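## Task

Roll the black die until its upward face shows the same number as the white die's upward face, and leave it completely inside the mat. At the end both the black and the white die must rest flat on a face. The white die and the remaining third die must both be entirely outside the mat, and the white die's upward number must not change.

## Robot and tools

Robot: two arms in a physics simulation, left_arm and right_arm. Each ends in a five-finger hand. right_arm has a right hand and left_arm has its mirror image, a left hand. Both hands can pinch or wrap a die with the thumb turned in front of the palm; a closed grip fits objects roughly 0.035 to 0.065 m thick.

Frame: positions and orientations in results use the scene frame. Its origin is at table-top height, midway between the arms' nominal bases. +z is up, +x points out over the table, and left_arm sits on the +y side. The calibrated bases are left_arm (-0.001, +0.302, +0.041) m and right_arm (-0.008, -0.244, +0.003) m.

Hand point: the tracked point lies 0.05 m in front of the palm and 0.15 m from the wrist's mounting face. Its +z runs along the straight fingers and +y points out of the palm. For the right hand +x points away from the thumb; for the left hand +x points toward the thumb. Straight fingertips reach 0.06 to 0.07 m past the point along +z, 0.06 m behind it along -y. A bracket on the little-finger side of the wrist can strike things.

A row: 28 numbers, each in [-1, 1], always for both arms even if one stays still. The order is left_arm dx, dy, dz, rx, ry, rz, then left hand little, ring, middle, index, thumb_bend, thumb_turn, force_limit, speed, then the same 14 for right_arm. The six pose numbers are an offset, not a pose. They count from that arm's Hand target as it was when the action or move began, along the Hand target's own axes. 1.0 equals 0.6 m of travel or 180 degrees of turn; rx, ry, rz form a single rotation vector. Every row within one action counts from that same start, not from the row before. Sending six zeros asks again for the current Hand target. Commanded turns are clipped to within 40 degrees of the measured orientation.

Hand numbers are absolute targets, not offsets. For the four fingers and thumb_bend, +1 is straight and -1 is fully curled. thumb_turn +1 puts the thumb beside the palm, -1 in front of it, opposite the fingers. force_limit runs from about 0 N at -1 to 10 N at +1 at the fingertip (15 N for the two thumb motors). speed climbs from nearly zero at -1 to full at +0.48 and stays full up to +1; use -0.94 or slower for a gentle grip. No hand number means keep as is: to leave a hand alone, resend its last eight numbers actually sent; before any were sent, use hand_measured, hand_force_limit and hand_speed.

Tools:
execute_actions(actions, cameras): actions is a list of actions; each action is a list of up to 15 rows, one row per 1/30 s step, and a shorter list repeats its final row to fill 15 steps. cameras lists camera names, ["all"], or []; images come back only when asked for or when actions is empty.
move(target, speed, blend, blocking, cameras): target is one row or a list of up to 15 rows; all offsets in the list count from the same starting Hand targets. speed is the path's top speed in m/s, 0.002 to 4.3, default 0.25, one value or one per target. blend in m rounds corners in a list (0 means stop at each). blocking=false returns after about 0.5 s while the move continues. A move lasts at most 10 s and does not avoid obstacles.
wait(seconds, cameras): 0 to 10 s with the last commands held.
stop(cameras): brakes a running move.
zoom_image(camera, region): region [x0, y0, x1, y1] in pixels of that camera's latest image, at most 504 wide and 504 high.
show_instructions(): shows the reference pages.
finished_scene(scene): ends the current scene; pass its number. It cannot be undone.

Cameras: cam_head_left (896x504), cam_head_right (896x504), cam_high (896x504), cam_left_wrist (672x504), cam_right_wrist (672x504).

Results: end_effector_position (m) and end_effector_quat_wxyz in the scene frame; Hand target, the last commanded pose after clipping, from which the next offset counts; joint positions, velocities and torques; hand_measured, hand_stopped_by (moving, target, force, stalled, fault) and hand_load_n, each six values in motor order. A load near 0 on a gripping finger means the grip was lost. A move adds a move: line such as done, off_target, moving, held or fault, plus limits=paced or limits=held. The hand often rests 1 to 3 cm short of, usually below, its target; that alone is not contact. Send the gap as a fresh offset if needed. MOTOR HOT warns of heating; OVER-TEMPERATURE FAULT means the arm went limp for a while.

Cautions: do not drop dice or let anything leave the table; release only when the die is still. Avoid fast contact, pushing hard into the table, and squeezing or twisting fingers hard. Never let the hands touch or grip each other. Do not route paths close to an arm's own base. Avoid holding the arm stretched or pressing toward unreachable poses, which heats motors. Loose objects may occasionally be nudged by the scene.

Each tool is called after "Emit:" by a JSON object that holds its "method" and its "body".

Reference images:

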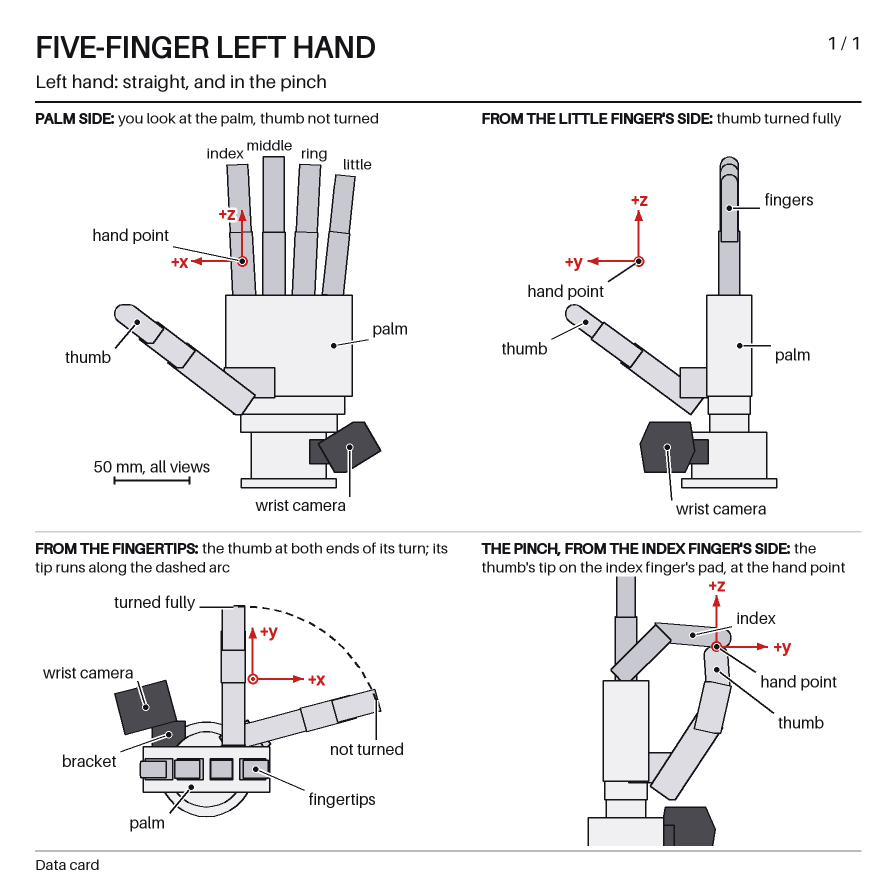

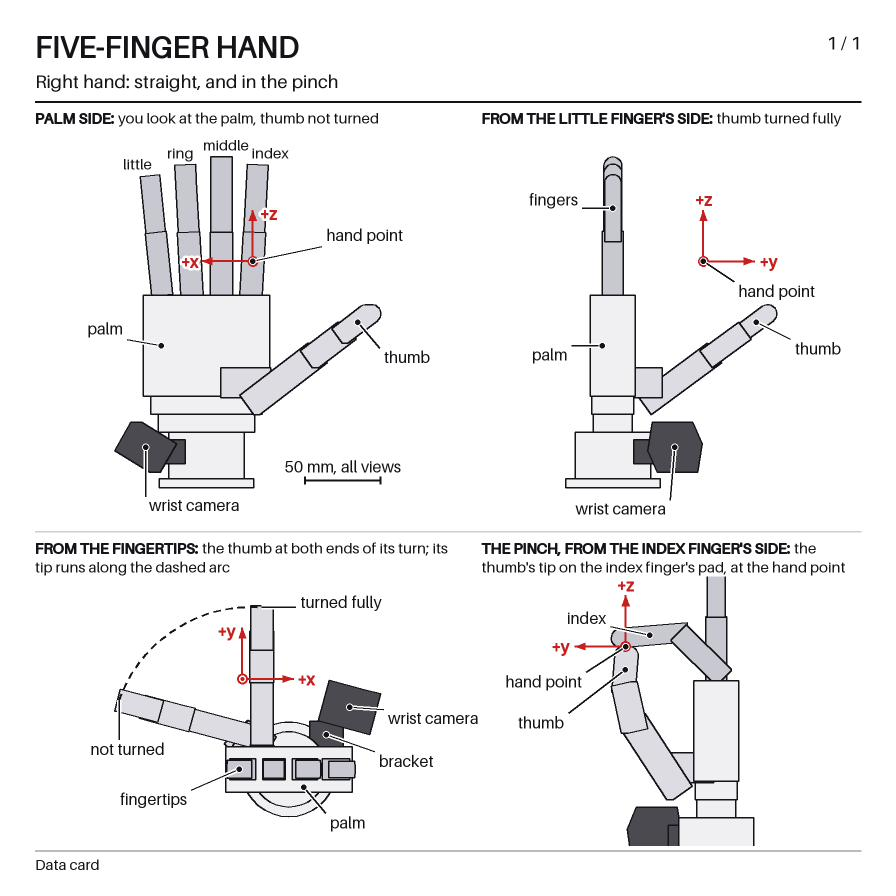

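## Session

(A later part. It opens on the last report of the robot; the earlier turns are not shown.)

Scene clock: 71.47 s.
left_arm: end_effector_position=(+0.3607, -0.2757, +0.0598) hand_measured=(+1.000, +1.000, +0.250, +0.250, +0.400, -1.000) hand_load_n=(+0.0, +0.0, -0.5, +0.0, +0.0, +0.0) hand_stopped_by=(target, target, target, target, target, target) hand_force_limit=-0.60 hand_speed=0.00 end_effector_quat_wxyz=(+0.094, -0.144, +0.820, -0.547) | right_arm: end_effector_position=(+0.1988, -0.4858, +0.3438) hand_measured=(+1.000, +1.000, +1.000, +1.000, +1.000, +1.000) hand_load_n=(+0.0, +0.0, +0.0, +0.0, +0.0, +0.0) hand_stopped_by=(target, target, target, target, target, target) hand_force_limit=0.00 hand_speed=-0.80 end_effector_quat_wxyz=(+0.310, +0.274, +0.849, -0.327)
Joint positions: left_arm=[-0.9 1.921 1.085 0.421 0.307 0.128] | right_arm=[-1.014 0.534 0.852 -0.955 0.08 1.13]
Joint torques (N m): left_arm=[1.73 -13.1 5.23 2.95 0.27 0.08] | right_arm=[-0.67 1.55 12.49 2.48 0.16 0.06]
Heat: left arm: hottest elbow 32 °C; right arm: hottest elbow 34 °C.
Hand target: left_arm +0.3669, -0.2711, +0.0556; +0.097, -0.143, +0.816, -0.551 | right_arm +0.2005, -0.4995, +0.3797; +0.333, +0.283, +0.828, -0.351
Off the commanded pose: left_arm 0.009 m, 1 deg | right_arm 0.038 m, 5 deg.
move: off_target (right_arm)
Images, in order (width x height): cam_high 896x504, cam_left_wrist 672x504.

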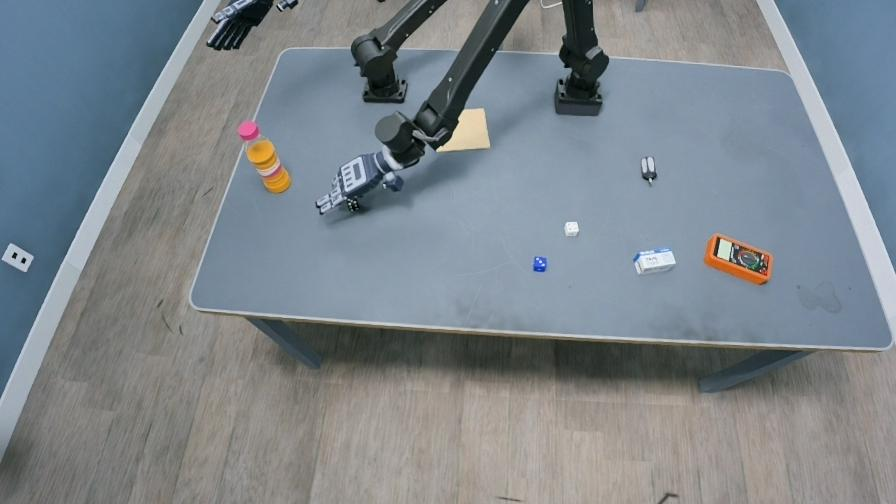

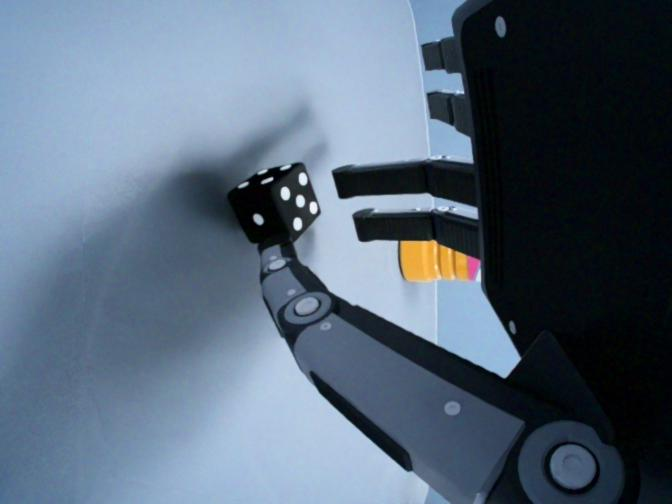

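Emit:
{"method": "move", "body": {"target": [[-0.0005,-0.0403,-0.0333,0,0,0,1,1,0.25,0.25,0.4,-1,-0.6,0,0,0,0,0,0,0,1,1,1,1,1,1,0,-0.8],[-0.0237,-0.0407,-0.0328,0,0,0,1,1,0.25,0.25,0.4,-1,-0.6,0,0,0,0,0,0,0,1,1,1,1,1,1,0,-0.8]], "speed": 0.08, "cameras": ["cam_high","cam_left_wrist"]}}

Emit:
{"method": "zoom_image", "body": {"camera": "cam_left_wrist", "region": [220, 140, 400, 290]}}

Emit:
{"method": "zoom_image", "body": {"camera": "cam_high", "region": [300, 130, 440, 240]}}

Scene clock: 79.50 s.
left_arm: end_effector_position=(+0.3710, -0.2593, +0.0822) hand_measured=(+1.000, +1.000, +0.250, +0.250, +0.400, -1.000) hand_load_n=(-0.5, +0.0, +0.0, +0.0, +0.0, +0.0) hand_stopped_by=(target, target, target, target, target, target) hand_force_limit=-0.60 hand_speed=0.00 end_effector_quat_wxyz=(+0.093, -0.150, +0.816, -0.550) | right_arm: end_effector_position=(+0.1988, -0.4858, +0.3438) hand_measured=(+1.000, +1.000, +1.000, +1.000, +1.000, +1.000) hand_load_n=(+0.0, +0.0, +0.0, -0.5, +0.0, +0.0) hand_stopped_by=(target, target, target, target, target, target) hand_force_limit=0.00 hand_speed=-0.80 end_effector_quat_wxyz=(+0.310, +0.274, +0.849, -0.327)
Joint positions: left_arm=[-0.865 1.866 1.07 0.384 0.336 0.128] | right_arm=[-1.014 0.534 0.852 -0.955 0.08 1.13]
Joint torques (N m): left_arm=[1.32 -13.57 6.56 1.44 0.28 0.19] | right_arm=[-0.67 1.55 12.49 2.51 0.16 0.06]
Heat: left arm: hottest elbow 32 °C; right arm: hottest elbow 35 °C.
Hand target: left_arm +0.3772, -0.2577, +0.0858; +0.097, -0.143, +0.816, -0.551 | right_arm +0.2005, -0.4995, +0.3797; +0.333, +0.283, +0.828, -0.351
Off the commanded pose: left_arm 0.007 m, 1 deg | right_arm 0.038 m, 5 deg.
move: off_target (right_arm)
Images, in order (width x height): cam_high 896x504, cam_left_wrist 672x504.

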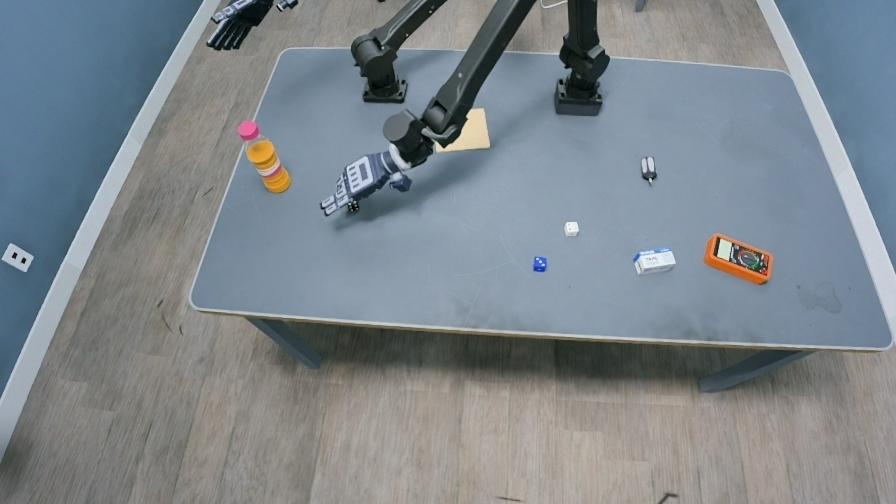

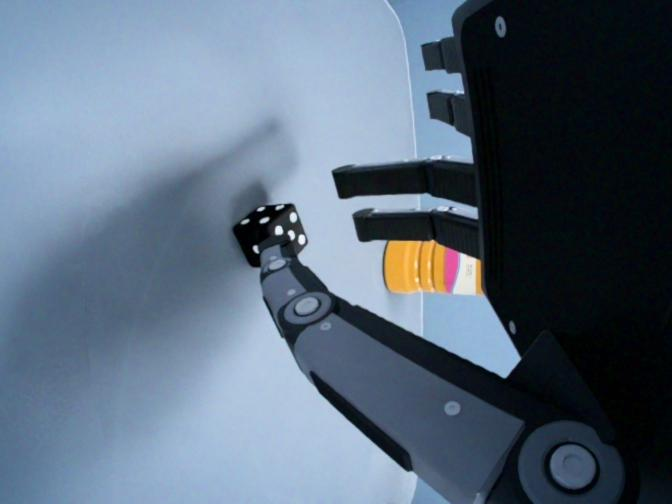

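Scaled by 2.800 from the camera's 672x504 image, which has a finer 960x720 frame.

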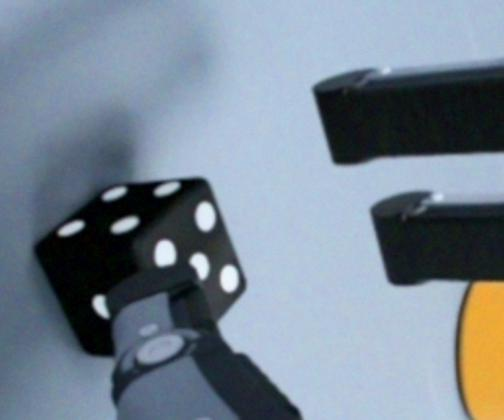

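Scaled by 3.600 from the camera's 896x504 image, which has a finer 1280x720 frame.

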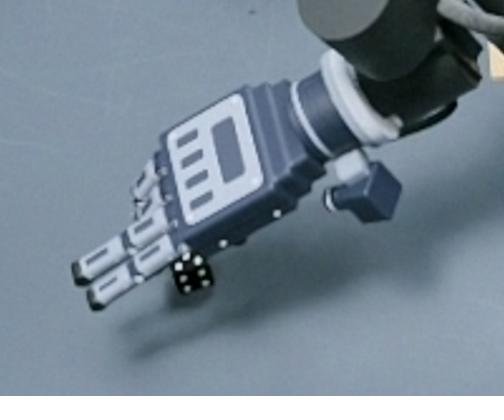

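Emit:
{"method": "move", "body": {"target": [-0.0027,0.029,0.0147,0,0,0,1,1,0.25,0.25,0.4,-1,-0.6,0,0,0,0,0,0,0,1,1,1,1,1,1,0,-0.8], "speed": 0.08, "cameras": ["cam_left_wrist"]}}

Emit:
{"method": "zoom_image", "body": {"camera": "cam_left_wrist", "region": [220, 140, 400, 290]}}

Scene clock: 88.03 s.
left_arm: end_effector_position=(+0.3693, -0.2578, +0.0622) hand_measured=(+1.000, +1.000, +0.250, +0.250, +0.400, -1.000) hand_load_n=(+0.0, +0.0, -0.5, +0.0, +0.0, +0.0) hand_stopped_by=(target, target, target, target, target, target) hand_force_limit=-0.60 hand_speed=0.00 end_effector_quat_wxyz=(+0.087, -0.153, +0.823, -0.541) | right_arm: end_effector_position=(+0.1988, -0.4858, +0.3438) hand_measured=(+1.000, +1.000, +1.000, +1.000, +1.000, +1.000) hand_load_n=(+0.0, +0.0, +0.0, +0.0, +0.0, +0.0) hand_stopped_by=(target, target, target, target, target, target) hand_force_limit=0.00 hand_speed=-0.80 end_effector_quat_wxyz=(+0.310, +0.274, +0.849, -0.327)
Joint positions: left_arm=[-0.865 1.9 1.07 0.392 0.338 0.128] | right_arm=[-1.014 0.534 0.852 -0.955 0.08 1.13]
Joint torques (N m): left_arm=[1.49 -13.16 6.24 2.92 0.29 0.19] | right_arm=[-0.67 1.55 12.49 2.5 0.16 0.06]
Heat: left arm: hottest elbow 32 °C; right arm: hottest elbow 35 °C.
Hand target: left_arm +0.3793, -0.2588, +0.0662; +0.097, -0.143, +0.816, -0.551 | right_arm +0.2005, -0.4995, +0.3797; +0.333, +0.283, +0.828, -0.351
Off the commanded pose: left_arm 0.011 m, 2 deg | right_arm 0.038 m, 5 deg.
move: off_target (left_arm, right_arm)
Images, in order (width x height): cam_left_wrist 672x504.

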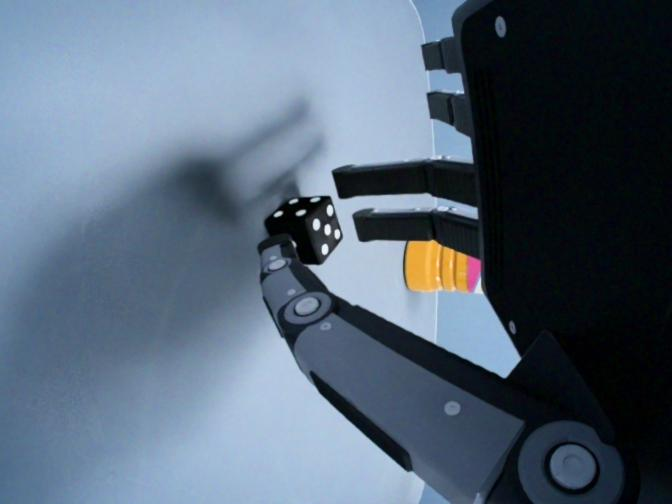

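Scaled by 2.800 from the camera's 672x504 image, which has a finer 960x720 frame.

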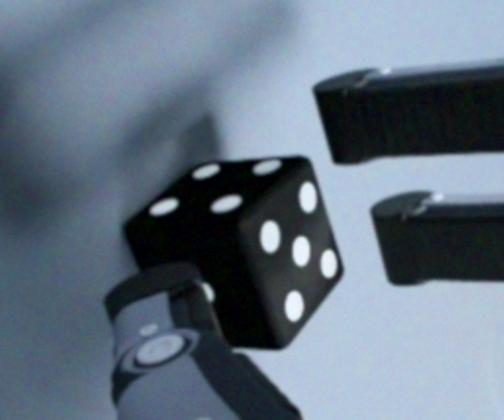

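Emit:
{"method": "move", "body": {"target": [0.0195,-0.0127,0.0312,0,0,0,1,1,0.25,0.25,0.4,-1,-0.6,0,0,0,0,0,0,0,1,1,1,1,1,1,0,-0.8], "speed": 0.08, "cameras": ["cam_left_wrist"]}}

Emit:
{"method": "zoom_image", "body": {"camera": "cam_left_wrist", "region": [220, 140, 400, 290]}}

Scene clock: 93.43 s.
left_arm: end_effector_position=(+0.3671, -0.2576, +0.0474) hand_measured=(+1.000, +1.000, +0.250, +0.250, +0.400, -1.000) hand_load_n=(+0.0, +0.0, +0.0, +0.0, +0.0, +0.0) hand_stopped_by=(target, target, target, target, target, target) hand_force_limit=-0.60 hand_speed=0.00 end_effector_quat_wxyz=(+0.089, -0.159, +0.828, -0.530) | right_arm: end_effector_position=(+0.1988, -0.4858, +0.3438) hand_measured=(+1.000, +1.000, +1.000, +1.000, +1.000, +1.000) hand_load_n=(+0.0, +0.0, +0.0, +0.0, +0.0, +0.0) hand_stopped_by=(target, target, target, target, target, target) hand_force_limit=0.00 hand_speed=-0.80 end_effector_quat_wxyz=(+0.310, +0.274, +0.849, -0.327)
Joint positions: left_arm=[-0.873 1.922 1.07 0.392 0.316 0.128] | right_arm=[-1.014 0.534 0.852 -0.955 0.08 1.13]
Joint torques (N m): left_arm=[-1.03 -13.1 9.1 2.33 -0.02 0.07] | right_arm=[-0.67 1.49 12.51 2.51 0.16 0.06]
Heat: left arm: hottest elbow 32 °C; right arm: hottest elbow 35 °C.
Hand target: left_arm +0.3752, -0.2817, +0.0663; +0.097, -0.143, +0.816, -0.551 | right_arm +0.2005, -0.4995, +0.3797; +0.333, +0.283, +0.828, -0.351
Off the commanded pose: left_arm 0.032 m, 3 deg | right_arm 0.038 m, 5 deg.
move: off_target (left_arm, right_arm)
Images, in order (width x height): cam_left_wrist 672x504.

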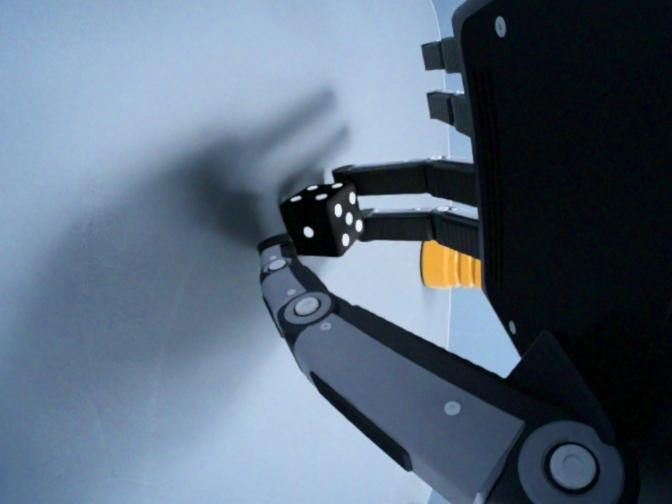

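Scaled by 2.800 from the camera's 672x504 image, which has a finer 960x720 frame.

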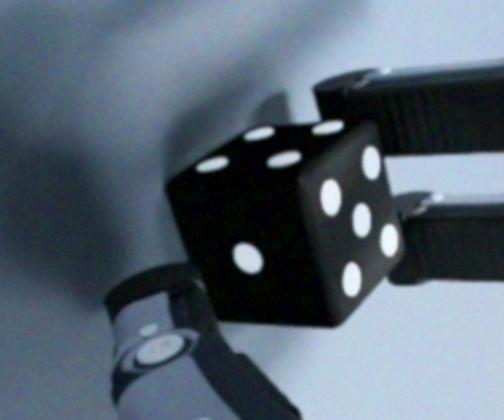

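Emit:
{"method": "move", "body": {"target": [[-0.0035,-0.0785,-0.0685,0,0,0,1,1,0.4,0.4,0.4,-1,-0.6,0,0,0,0,0,0,0,1,1,1,1,1,1,0,-0.8],[-0.0042,-0.0363,-0.002,0,0,0,1,1,0.4,0.4,0.4,-1,-0.6,0,0,0,0,0,0,0,1,1,1,1,1,1,0,-0.8]], "speed": 0.08, "cameras": ["cam_left_wrist","cam_high"]}}

Emit:
{"method": "zoom_image", "body": {"camera": "cam_left_wrist", "region": [220, 140, 400, 290]}}

Scene clock: 103.97 s.
left_arm: end_effector_position=(+0.3704, -0.2623, +0.0647) hand_measured=(+1.000, +1.000, +0.400, +0.400, +0.400, -1.000) hand_load_n=(+0.0, +0.0, +0.0, +0.0, +0.0, +0.0) hand_stopped_by=(target, target, target, target, target, target) hand_force_limit=-0.60 hand_speed=0.00 end_effector_quat_wxyz=(+0.086, -0.160, +0.831, -0.526) | right_arm: end_effector_position=(+0.1988, -0.4858, +0.3438) hand_measured=(+1.000, +1.000, +1.000, +1.000, +1.000, +1.000) hand_load_n=(+0.0, +0.0, +0.0, +0.0, +0.0, -0.5) hand_stopped_by=(target, target, target, target, target, target) hand_force_limit=0.00 hand_speed=-0.80 end_effector_quat_wxyz=(+0.310, +0.274, +0.849, -0.327)
Joint positions: left_arm=[-0.874 1.897 1.103 0.321 0.316 0.128] | right_arm=[-1.014 0.534 0.852 -0.955 0.08 1.13]
Joint torques (N m): left_arm=[-0.79 -13.22 9.35 2.88 -0.02 0.07] | right_arm=[-0.62 1.49 12.49 2.5 0.16 0.06]
Heat: left arm: hottest elbow 33 °C; right arm: hottest elbow 35 °C.
Hand target: left_arm +0.3799, -0.2876, +0.0870; +0.097, -0.143, +0.816, -0.551 | right_arm +0.2005, -0.4995, +0.3797; +0.333, +0.283, +0.828, -0.351
Off the commanded pose: left_arm 0.035 m, 4 deg | right_arm 0.038 m, 5 deg.
move: off_target (left_arm, right_arm)
Images, in order (width x height): cam_high 896x504, cam_left_wrist 672x504.

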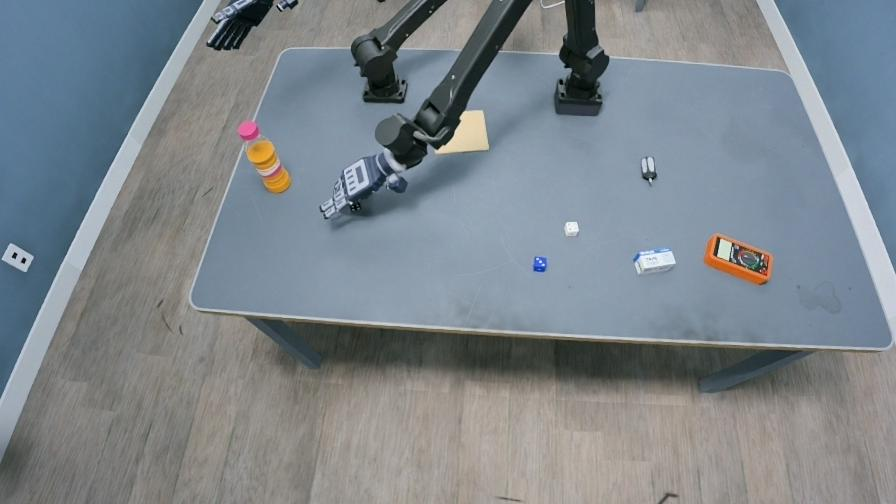

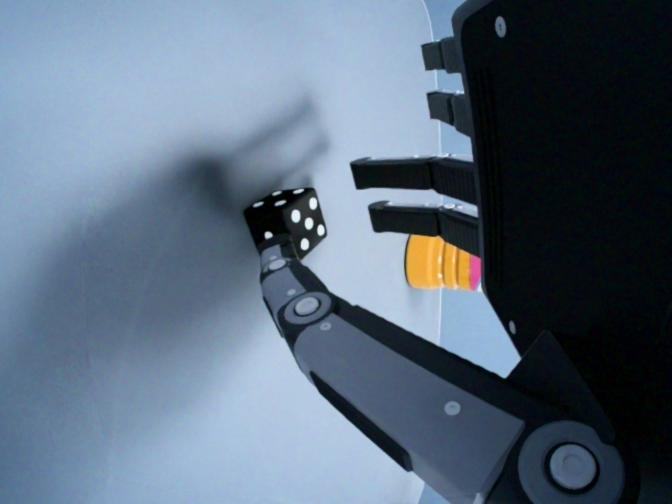

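Scaled by 2.800 from the camera's 672x504 image, which has a finer 960x720 frame.

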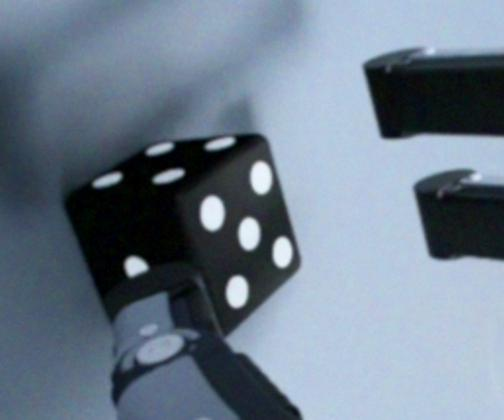

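Emit:
{"method": "move", "body": {"target": [0,0.0145,0.0058,0,0,0,1,1,0.3,0.3,0.4,-1,-0.6,0,0,0,0,0,0,0,1,1,1,1,1,1,0,-0.8], "speed": 0.05, "cameras": ["cam_left_wrist"]}}

Emit:
{"method": "zoom_image", "body": {"camera": "cam_left_wrist", "region": [220, 140, 400, 290]}}

Scene clock: 109.83 s.
left_arm: end_effector_position=(+0.3716, -0.2637, +0.0580) hand_measured=(+1.000, +1.000, +0.300, +0.300, +0.400, -1.000) hand_load_n=(+0.0, +0.0, +0.0, +0.0, +0.0, +0.0) hand_stopped_by=(target, target, target, target, target, target) hand_force_limit=-0.60 hand_speed=0.00 end_effector_quat_wxyz=(+0.087, -0.160, +0.830, -0.528) | right_arm: end_effector_position=(+0.1988, -0.4858, +0.3438) hand_measured=(+1.000, +1.000, +1.000, +1.000, +1.000, +1.000) hand_load_n=(+0.0, +0.0, +0.0, +0.0, +0.0, -0.5) hand_stopped_by=(target, target, target, target, target, target) hand_force_limit=0.00 hand_speed=-0.80 end_effector_quat_wxyz=(+0.310, +0.274, +0.849, -0.327)
Joint positions: left_arm=[-0.874 1.914 1.103 0.343 0.316 0.128] | right_arm=[-1.014 0.534 0.852 -0.955 0.08 1.13]
Joint torques (N m): left_arm=[-0.73 -13.22 8.99 2.91 -0.02 0.06] | right_arm=[-0.73 1.49 12.49 2.5 0.16 0.06]
Heat: left arm: hottest elbow 33 °C; right arm: hottest elbow 36 °C.
Hand target: left_arm +0.3799, -0.2876, +0.0778; +0.097, -0.143, +0.816, -0.551 | right_arm +0.2005, -0.4995, +0.3797; +0.333, +0.283, +0.828, -0.351
Off the commanded pose: left_arm 0.032 m, 4 deg | right_arm 0.038 m, 5 deg.
move: off_target (left_arm, right_arm)
Images, in order (width x height): cam_left_wrist 672x504.

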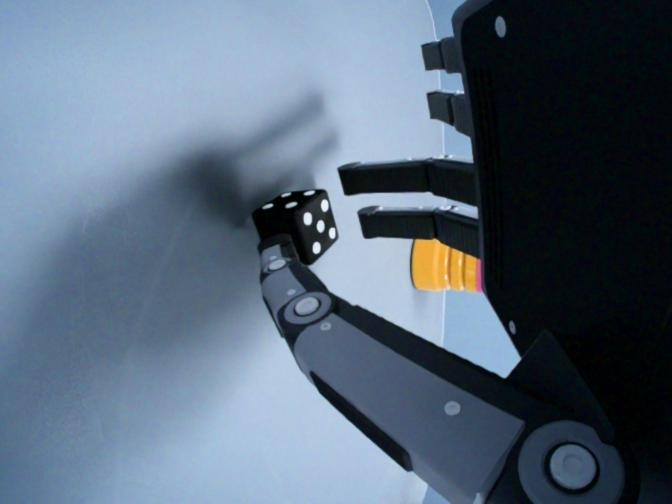

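Scaled by 2.800 from the camera's 672x504 image, which has a finer 960x720 frame.

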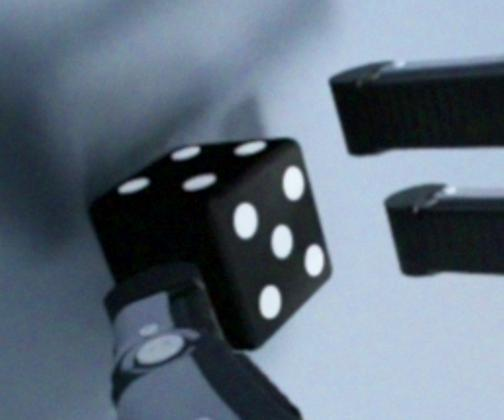

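Emit:
{"method": "move", "body": {"target": [0,0,0,0,0,0,1,1,0.3,0.3,0.22,-1,-0.7,-0.8,0,0,0,0,0,0,1,1,1,1,1,1,0,-0.8], "speed": 0.05, "cameras": ["cam_left_wrist"]}}

Emit:
{"method": "zoom_image", "body": {"camera": "cam_left_wrist", "region": [220, 140, 400, 290]}}

Scene clock: 112.73 s.
left_arm: end_effector_position=(+0.3716, -0.2637, +0.0580) hand_measured=(+1.000, +1.000, +0.300, +0.300, +0.220, -1.000) hand_load_n=(+0.0, +0.0, +0.0, +0.0, +0.0, +0.0) hand_stopped_by=(target, target, target, target, target, target) hand_force_limit=-0.70 hand_speed=-0.80 end_effector_quat_wxyz=(+0.087, -0.160, +0.830, -0.528) | right_arm: end_effector_position=(+0.1988, -0.4858, +0.3438) hand_measured=(+1.000, +1.000, +1.000, +1.000, +1.000, +1.000) hand_load_n=(+0.0, +0.0, +0.0, +0.0, +0.0, +0.0) hand_stopped_by=(target, target, target, target, target, target) hand_force_limit=0.00 hand_speed=-0.80 end_effector_quat_wxyz=(+0.310, +0.274, +0.849, -0.327)
Joint positions: left_arm=[-0.874 1.914 1.103 0.343 0.316 0.128] | right_arm=[-1.014 0.534 0.852 -0.955 0.08 1.13]
Joint torques (N m): left_arm=[-0.73 -13.27 9.01 2.92 -0.02 0.07] | right_arm=[-0.67 1.55 12.49 2.51 0.16 0.06]
Heat: left arm: hottest elbow 33 °C; right arm: hottest elbow 36 °C.
Hand target: left_arm +0.3799, -0.2876, +0.0778; +0.097, -0.143, +0.816, -0.551 | right_arm +0.2005, -0.4995, +0.3797; +0.333, +0.283, +0.828, -0.351
Off the commanded pose: left_arm 0.032 m, 4 deg | right_arm 0.038 m, 5 deg.
move: off_target (left_arm, right_arm)
Images, in order (width x height): cam_left_wrist 672x504.

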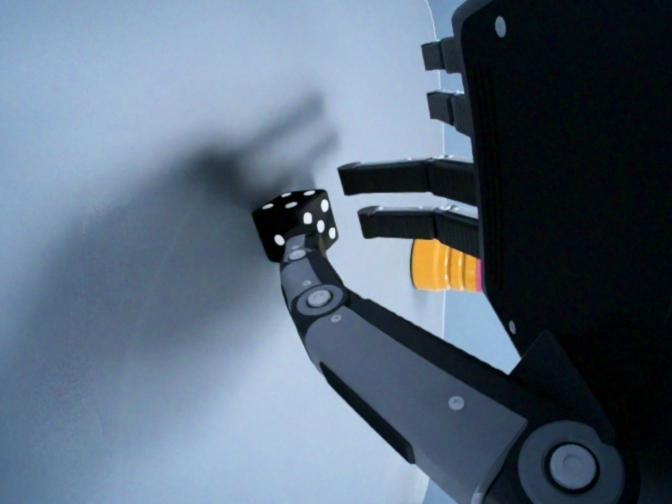

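Scaled by 2.800 from the camera's 672x504 image, which has a finer 960x720 frame.

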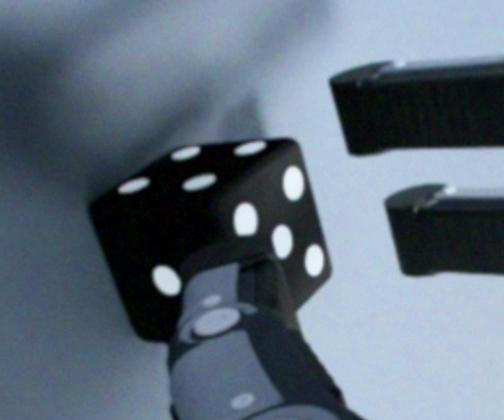

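Emit:
{"method": "move", "body": {"target": [[-0.015,-0.0385,-0.0912,0,0,0,1,1,0.35,0.35,0.42,-1,-0.6,0,0,0,0,0,0,0,1,1,1,1,1,1,0,-0.8],[-0.0073,-0.0007,-0.0215,0,0,0,1,1,0.35,0.35,0.42,-1,-0.6,0,0,0,0,0,0,0,1,1,1,1,1,1,0,-0.8],[-0.0073,0.0128,-0.0083,0,0,0,1,1,0.35,0.35,0.42,-1,-0.6,0,0,0,0,0,0,0,1,1,1,1,1,1,0,-0.8]], "speed": [0.1,0.08,0.05], "blend": [0.005,0.003,0], "cameras": ["cam_left_wrist","cam_high"]}}

Emit:
{"method": "zoom_image", "body": {"camera": "cam_left_wrist", "region": [220, 140, 400, 290]}}

Emit:
{"method": "zoom_image", "body": {"camera": "cam_high", "region": [300, 150, 400, 230]}}

Scene clock: 122.70 s.
left_arm: end_effector_position=(+0.3720, -0.2559, +0.0533) hand_measured=(+1.000, +1.000, +0.350, +0.350, +0.420, -1.000) hand_load_n=(+0.0, +0.0, +0.0, +0.0, +0.0, +0.0) hand_stopped_by=(target, target, target, target, target, target) hand_force_limit=-0.60 hand_speed=0.00 end_effector_quat_wxyz=(+0.085, -0.161, +0.830, -0.528) | right_arm: end_effector_position=(+0.1988, -0.4858, +0.3438) hand_measured=(+1.000, +1.000, +1.000, +1.000, +1.000, +1.000) hand_load_n=(+0.0, +0.0, +0.0, +0.0, +0.0, +0.0) hand_stopped_by=(target, target, target, target, target, target) hand_force_limit=0.00 hand_speed=-0.80 end_effector_quat_wxyz=(+0.310, +0.274, +0.849, -0.327)
Joint positions: left_arm=[-0.863 1.913 1.084 0.36 0.327 0.13] | right_arm=[-1.014 0.534 0.852 -0.955 0.08 1.13]
Joint torques (N m): left_arm=[-0.67 -13.1 8.87 2.91 -0.02 0.11] | right_arm=[-0.67 1.49 12.48 2.5 0.16 0.06]
Heat: left arm: hottest elbow 34 °C; right arm: hottest elbow 36 °C.
Hand target: left_arm +0.3815, -0.2790, +0.0724; +0.097, -0.143, +0.816, -0.551 | right_arm +0.2005, -0.4995, +0.3797; +0.333, +0.283, +0.828, -0.351
Off the commanded pose: left_arm 0.032 m, 4 deg | right_arm 0.038 m, 5 deg.
move: off_target (left_arm, right_arm)
Images, in order (width x height): cam_high 896x504, cam_left_wrist 672x504.

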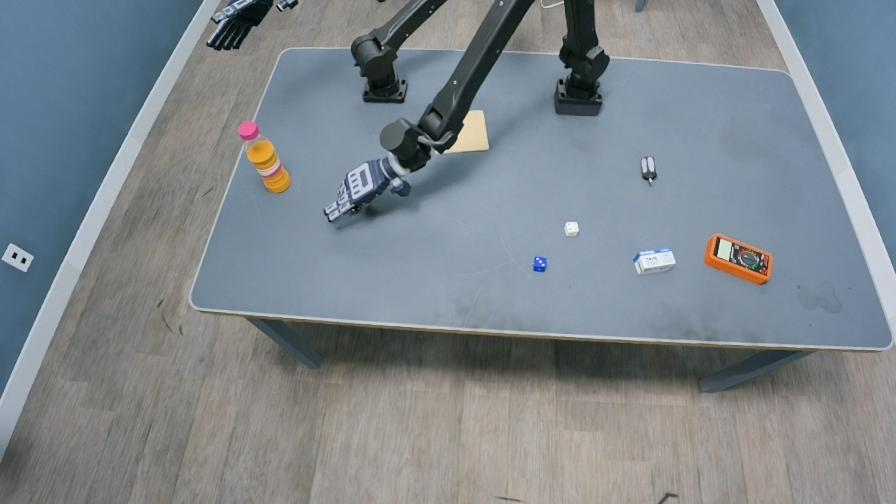

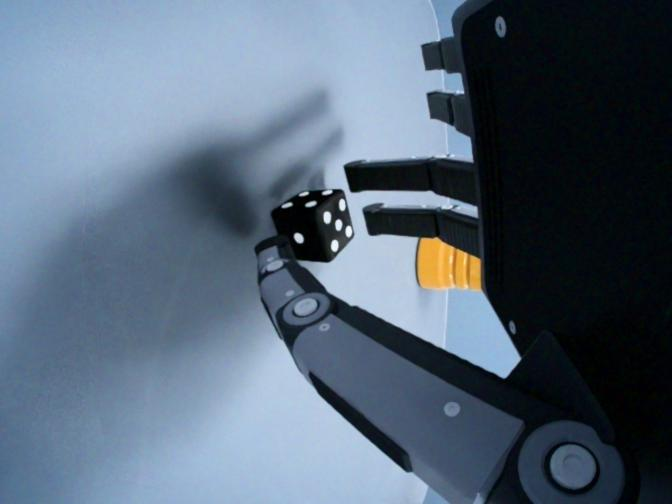

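Scaled by 2.800 from the camera's 672x504 image, which has a finer 960x720 frame.

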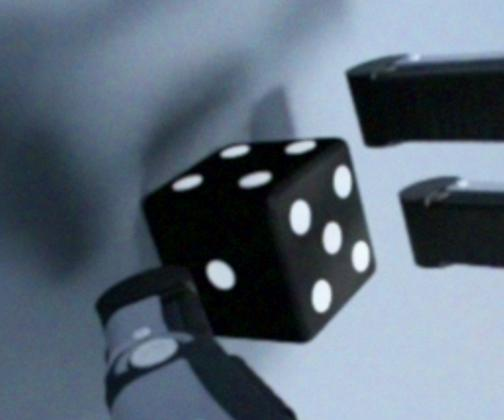

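Scaled by 5.040 from the camera's 896x504 image, which has a finer 1280x720 frame.

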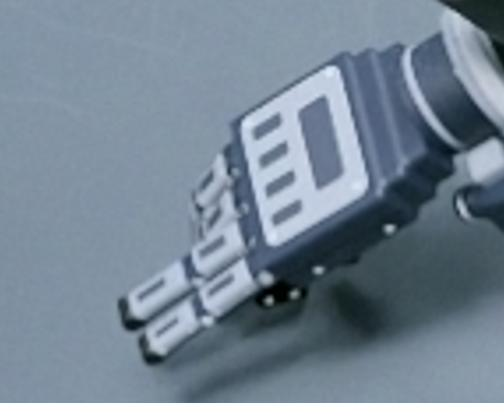

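Emit:
{"method": "move", "body": {"target": [-0.002,0.0105,0.0042,0,0,0,1,1,0.3,0.3,0.42,-1,-0.6,0,0,0,0,0,0,0,1,1,1,1,1,1,0,-0.8], "speed": 0.05, "cameras": ["cam_left_wrist"]}}

Emit:
{"method": "zoom_image", "body": {"camera": "cam_left_wrist", "region": [220, 140, 400, 290]}}

Scene clock: 127.07 s.
left_arm: end_effector_position=(+0.3726, -0.2566, +0.0472) hand_measured=(+1.000, +1.000, +0.300, +0.300, +0.420, -1.000) hand_load_n=(+0.0, +0.0, +0.0, +0.0, +0.0, +0.0) hand_stopped_by=(target, target, target, target, target, target) hand_force_limit=-0.60 hand_speed=0.00 end_effector_quat_wxyz=(+0.086, -0.161, +0.829, -0.528) | right_arm: end_effector_position=(+0.1988, -0.4858, +0.3438) hand_measured=(+1.000, +1.000, +1.000, +1.000, +1.000, +1.000) hand_load_n=(+0.0, -0.5, +0.0, +0.0, +0.0, -0.5) hand_stopped_by=(target, target, target, target, target, target) hand_force_limit=0.00 hand_speed=-0.80 end_effector_quat_wxyz=(+0.310, +0.274, +0.849, -0.327)
Joint positions: left_arm=[-0.863 1.927 1.084 0.375 0.327 0.13] | right_arm=[-1.014 0.534 0.852 -0.955 0.08 1.13]
Joint torques (N m): left_arm=[-0.38 -13.1 8.72 2.91 0.04 0.11] | right_arm=[-0.62 1.55 12.49 2.51 0.16 0.06]
Heat: left arm: hottest elbow 33 °C; right arm: hottest elbow 36 °C.
Hand target: left_arm +0.3826, -0.2786, +0.0655; +0.097, -0.143, +0.816, -0.551 | right_arm +0.2005, -0.4995, +0.3797; +0.333, +0.283, +0.828, -0.351
Off the commanded pose: left_arm 0.030 m, 4 deg | right_arm 0.038 m, 5 deg.
move: off_target (left_arm, right_arm)
Images, in order (width x height): cam_left_wrist 672x504.

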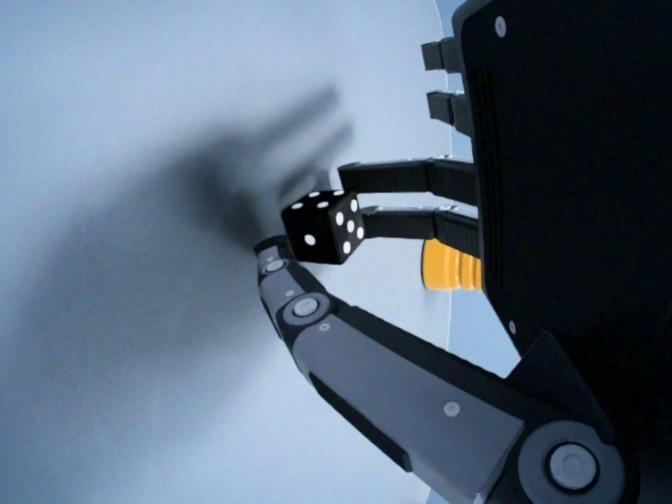

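Scaled by 2.800 from the camera's 672x504 image, which has a finer 960x720 frame.

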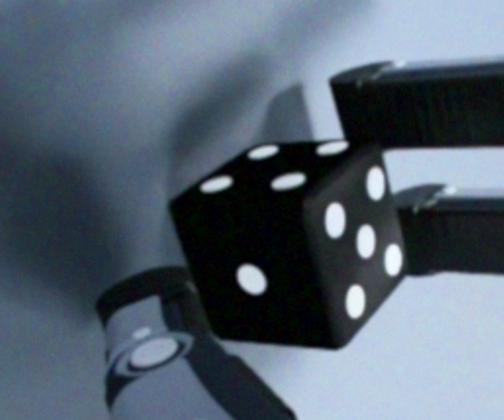

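Emit:
{"method": "move", "body": {"target": [0,0,0,0,0,0,1,1,0.3,0.3,0.22,-1,-0.7,-0.8,0,0,0,0,0,0,1,1,1,1,1,1,0,-0.8], "speed": 0.05, "cameras": ["cam_left_wrist"]}}

Emit:
{"method": "zoom_image", "body": {"camera": "cam_left_wrist", "region": [220, 140, 400, 290]}}

Scene clock: 130.13 s.
left_arm: end_effector_position=(+0.3726, -0.2566, +0.0472) hand_measured=(+1.000, +1.000, +0.300, +0.300, +0.220, -1.000) hand_load_n=(+0.0, +0.0, +0.0, +0.0, +0.0, +0.0) hand_stopped_by=(target, target, target, target, target, target) hand_force_limit=-0.70 hand_speed=-0.80 end_effector_quat_wxyz=(+0.086, -0.161, +0.829, -0.528) | right_arm: end_effector_position=(+0.1988, -0.4858, +0.3438) hand_measured=(+1.000, +1.000, +1.000, +1.000, +1.000, +1.000) hand_load_n=(+0.0, +0.0, +0.0, +0.0, +0.0, +0.0) hand_stopped_by=(target, target, target, target, target, target) hand_force_limit=0.00 hand_speed=-0.80 end_effector_quat_wxyz=(+0.310, +0.274, +0.849, -0.327)
Joint positions: left_arm=[-0.863 1.927 1.084 0.375 0.327 0.13] | right_arm=[-1.014 0.534 0.852 -0.955 0.08 1.13]
Joint torques (N m): left_arm=[-0.44 -13.16 8.73 2.91 0.05 0.11] | right_arm=[-0.62 1.49 12.51 2.5 0.16 0.06]
Heat: left arm: hottest elbow 33 °C; right arm: hottest elbow 36 °C.
Hand target: left_arm +0.3826, -0.2786, +0.0655; +0.097, -0.143, +0.816, -0.551 | right_arm +0.2005, -0.4995, +0.3797; +0.333, +0.283, +0.828, -0.351
Off the commanded pose: left_arm 0.030 m, 4 deg | right_arm 0.038 m, 5 deg.
move: off_target (left_arm, right_arm)
Images, in order (width x height): cam_left_wrist 672x504.

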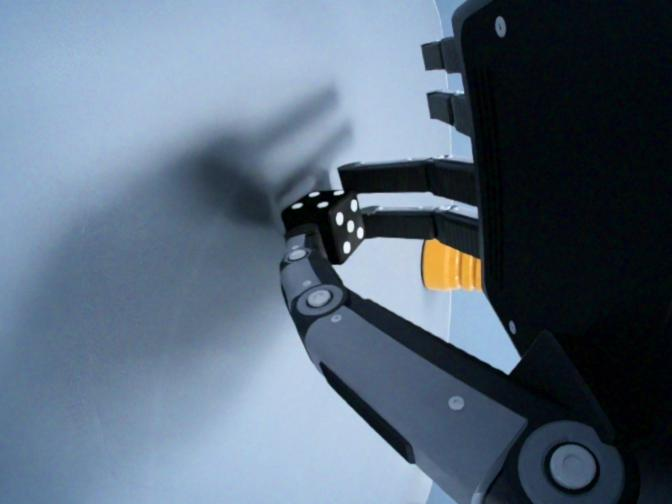

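Scaled by 2.800 from the camera's 672x504 image, which has a finer 960x720 frame.

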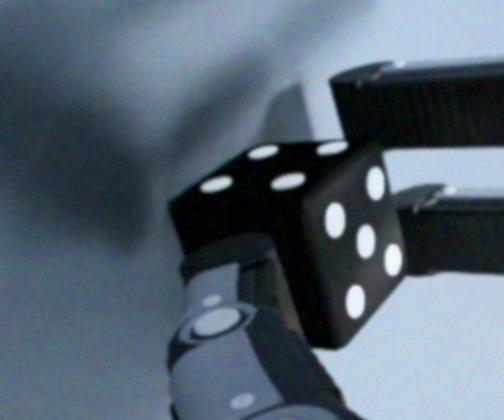

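Emit:
{"method": "move", "body": {"target": [0,0,0,0,0,0,1,1,-0.1,-0.1,0.22,-1,-0.7,-0.88,0,0,0,0,0,0,1,1,1,1,1,1,0,-0.8], "speed": 0.05, "cameras": ["cam_left_wrist"]}}

Emit:
{"method": "zoom_image", "body": {"camera": "cam_left_wrist", "region": [220, 140, 400, 290]}}

Scene clock: 132.63 s.
left_arm: end_effector_position=(+0.3727, -0.2568, +0.0475) hand_measured=(+1.000, +1.000, +0.080, +0.078, +0.220, -1.000) hand_load_n=(+0.0, +0.0, +4.5, +2.5, +4.0, -0.5) hand_stopped_by=(target, target, force, force, target, target) hand_force_limit=-0.70 hand_speed=-0.88 end_effector_quat_wxyz=(+0.086, -0.160, +0.829, -0.529) | right_arm: end_effector_position=(+0.1988, -0.4858, +0.3438) hand_measured=(+1.000, +1.000, +1.000, +1.000, +1.000, +1.000) hand_load_n=(+0.0, +0.0, +0.0, +0.0, +0.0, +0.0) hand_stopped_by=(target, target, target, target, target, target) hand_force_limit=0.00 hand_speed=-0.80 end_effector_quat_wxyz=(+0.310, +0.274, +0.849, -0.327)
Joint positions: left_arm=[-0.863 1.927 1.084 0.376 0.327 0.13] | right_arm=[-1.014 0.534 0.852 -0.955 0.08 1.13]
Joint torques (N m): left_arm=[-0.38 -13.1 8.73 2.88 0.04 0.11] | right_arm=[-0.79 1.55 12.48 2.51 0.16 0.06]
Heat: left arm: hottest elbow 33 °C; right arm: hottest elbow 36 °C.
Hand target: left_arm +0.3826, -0.2786, +0.0655; +0.097, -0.143, +0.816, -0.551 | right_arm +0.2005, -0.4995, +0.3797; +0.333, +0.283, +0.828, -0.351
Off the commanded pose: left_arm 0.030 m, 4 deg | right_arm 0.038 m, 5 deg.
move: off_target (left_arm, right_arm)
Images, in order (width x height): cam_left_wrist 672x504.

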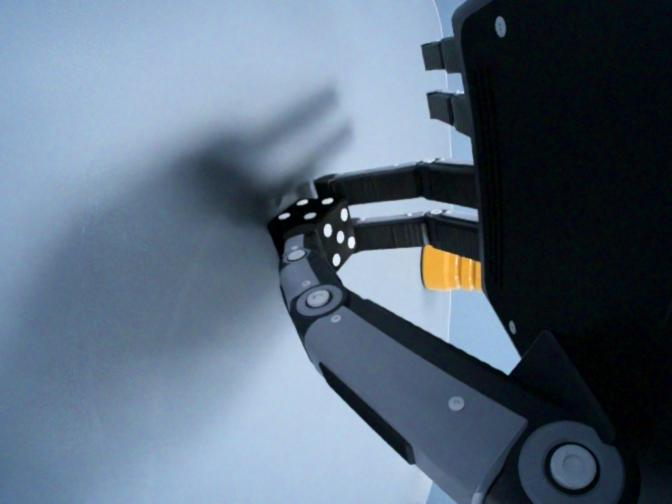

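Scaled by 2.800 from the camera's 672x504 image, which has a finer 960x720 frame.

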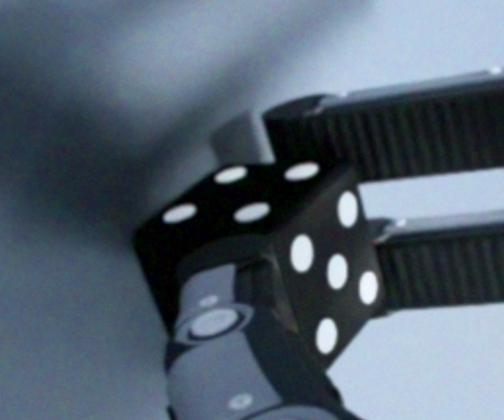

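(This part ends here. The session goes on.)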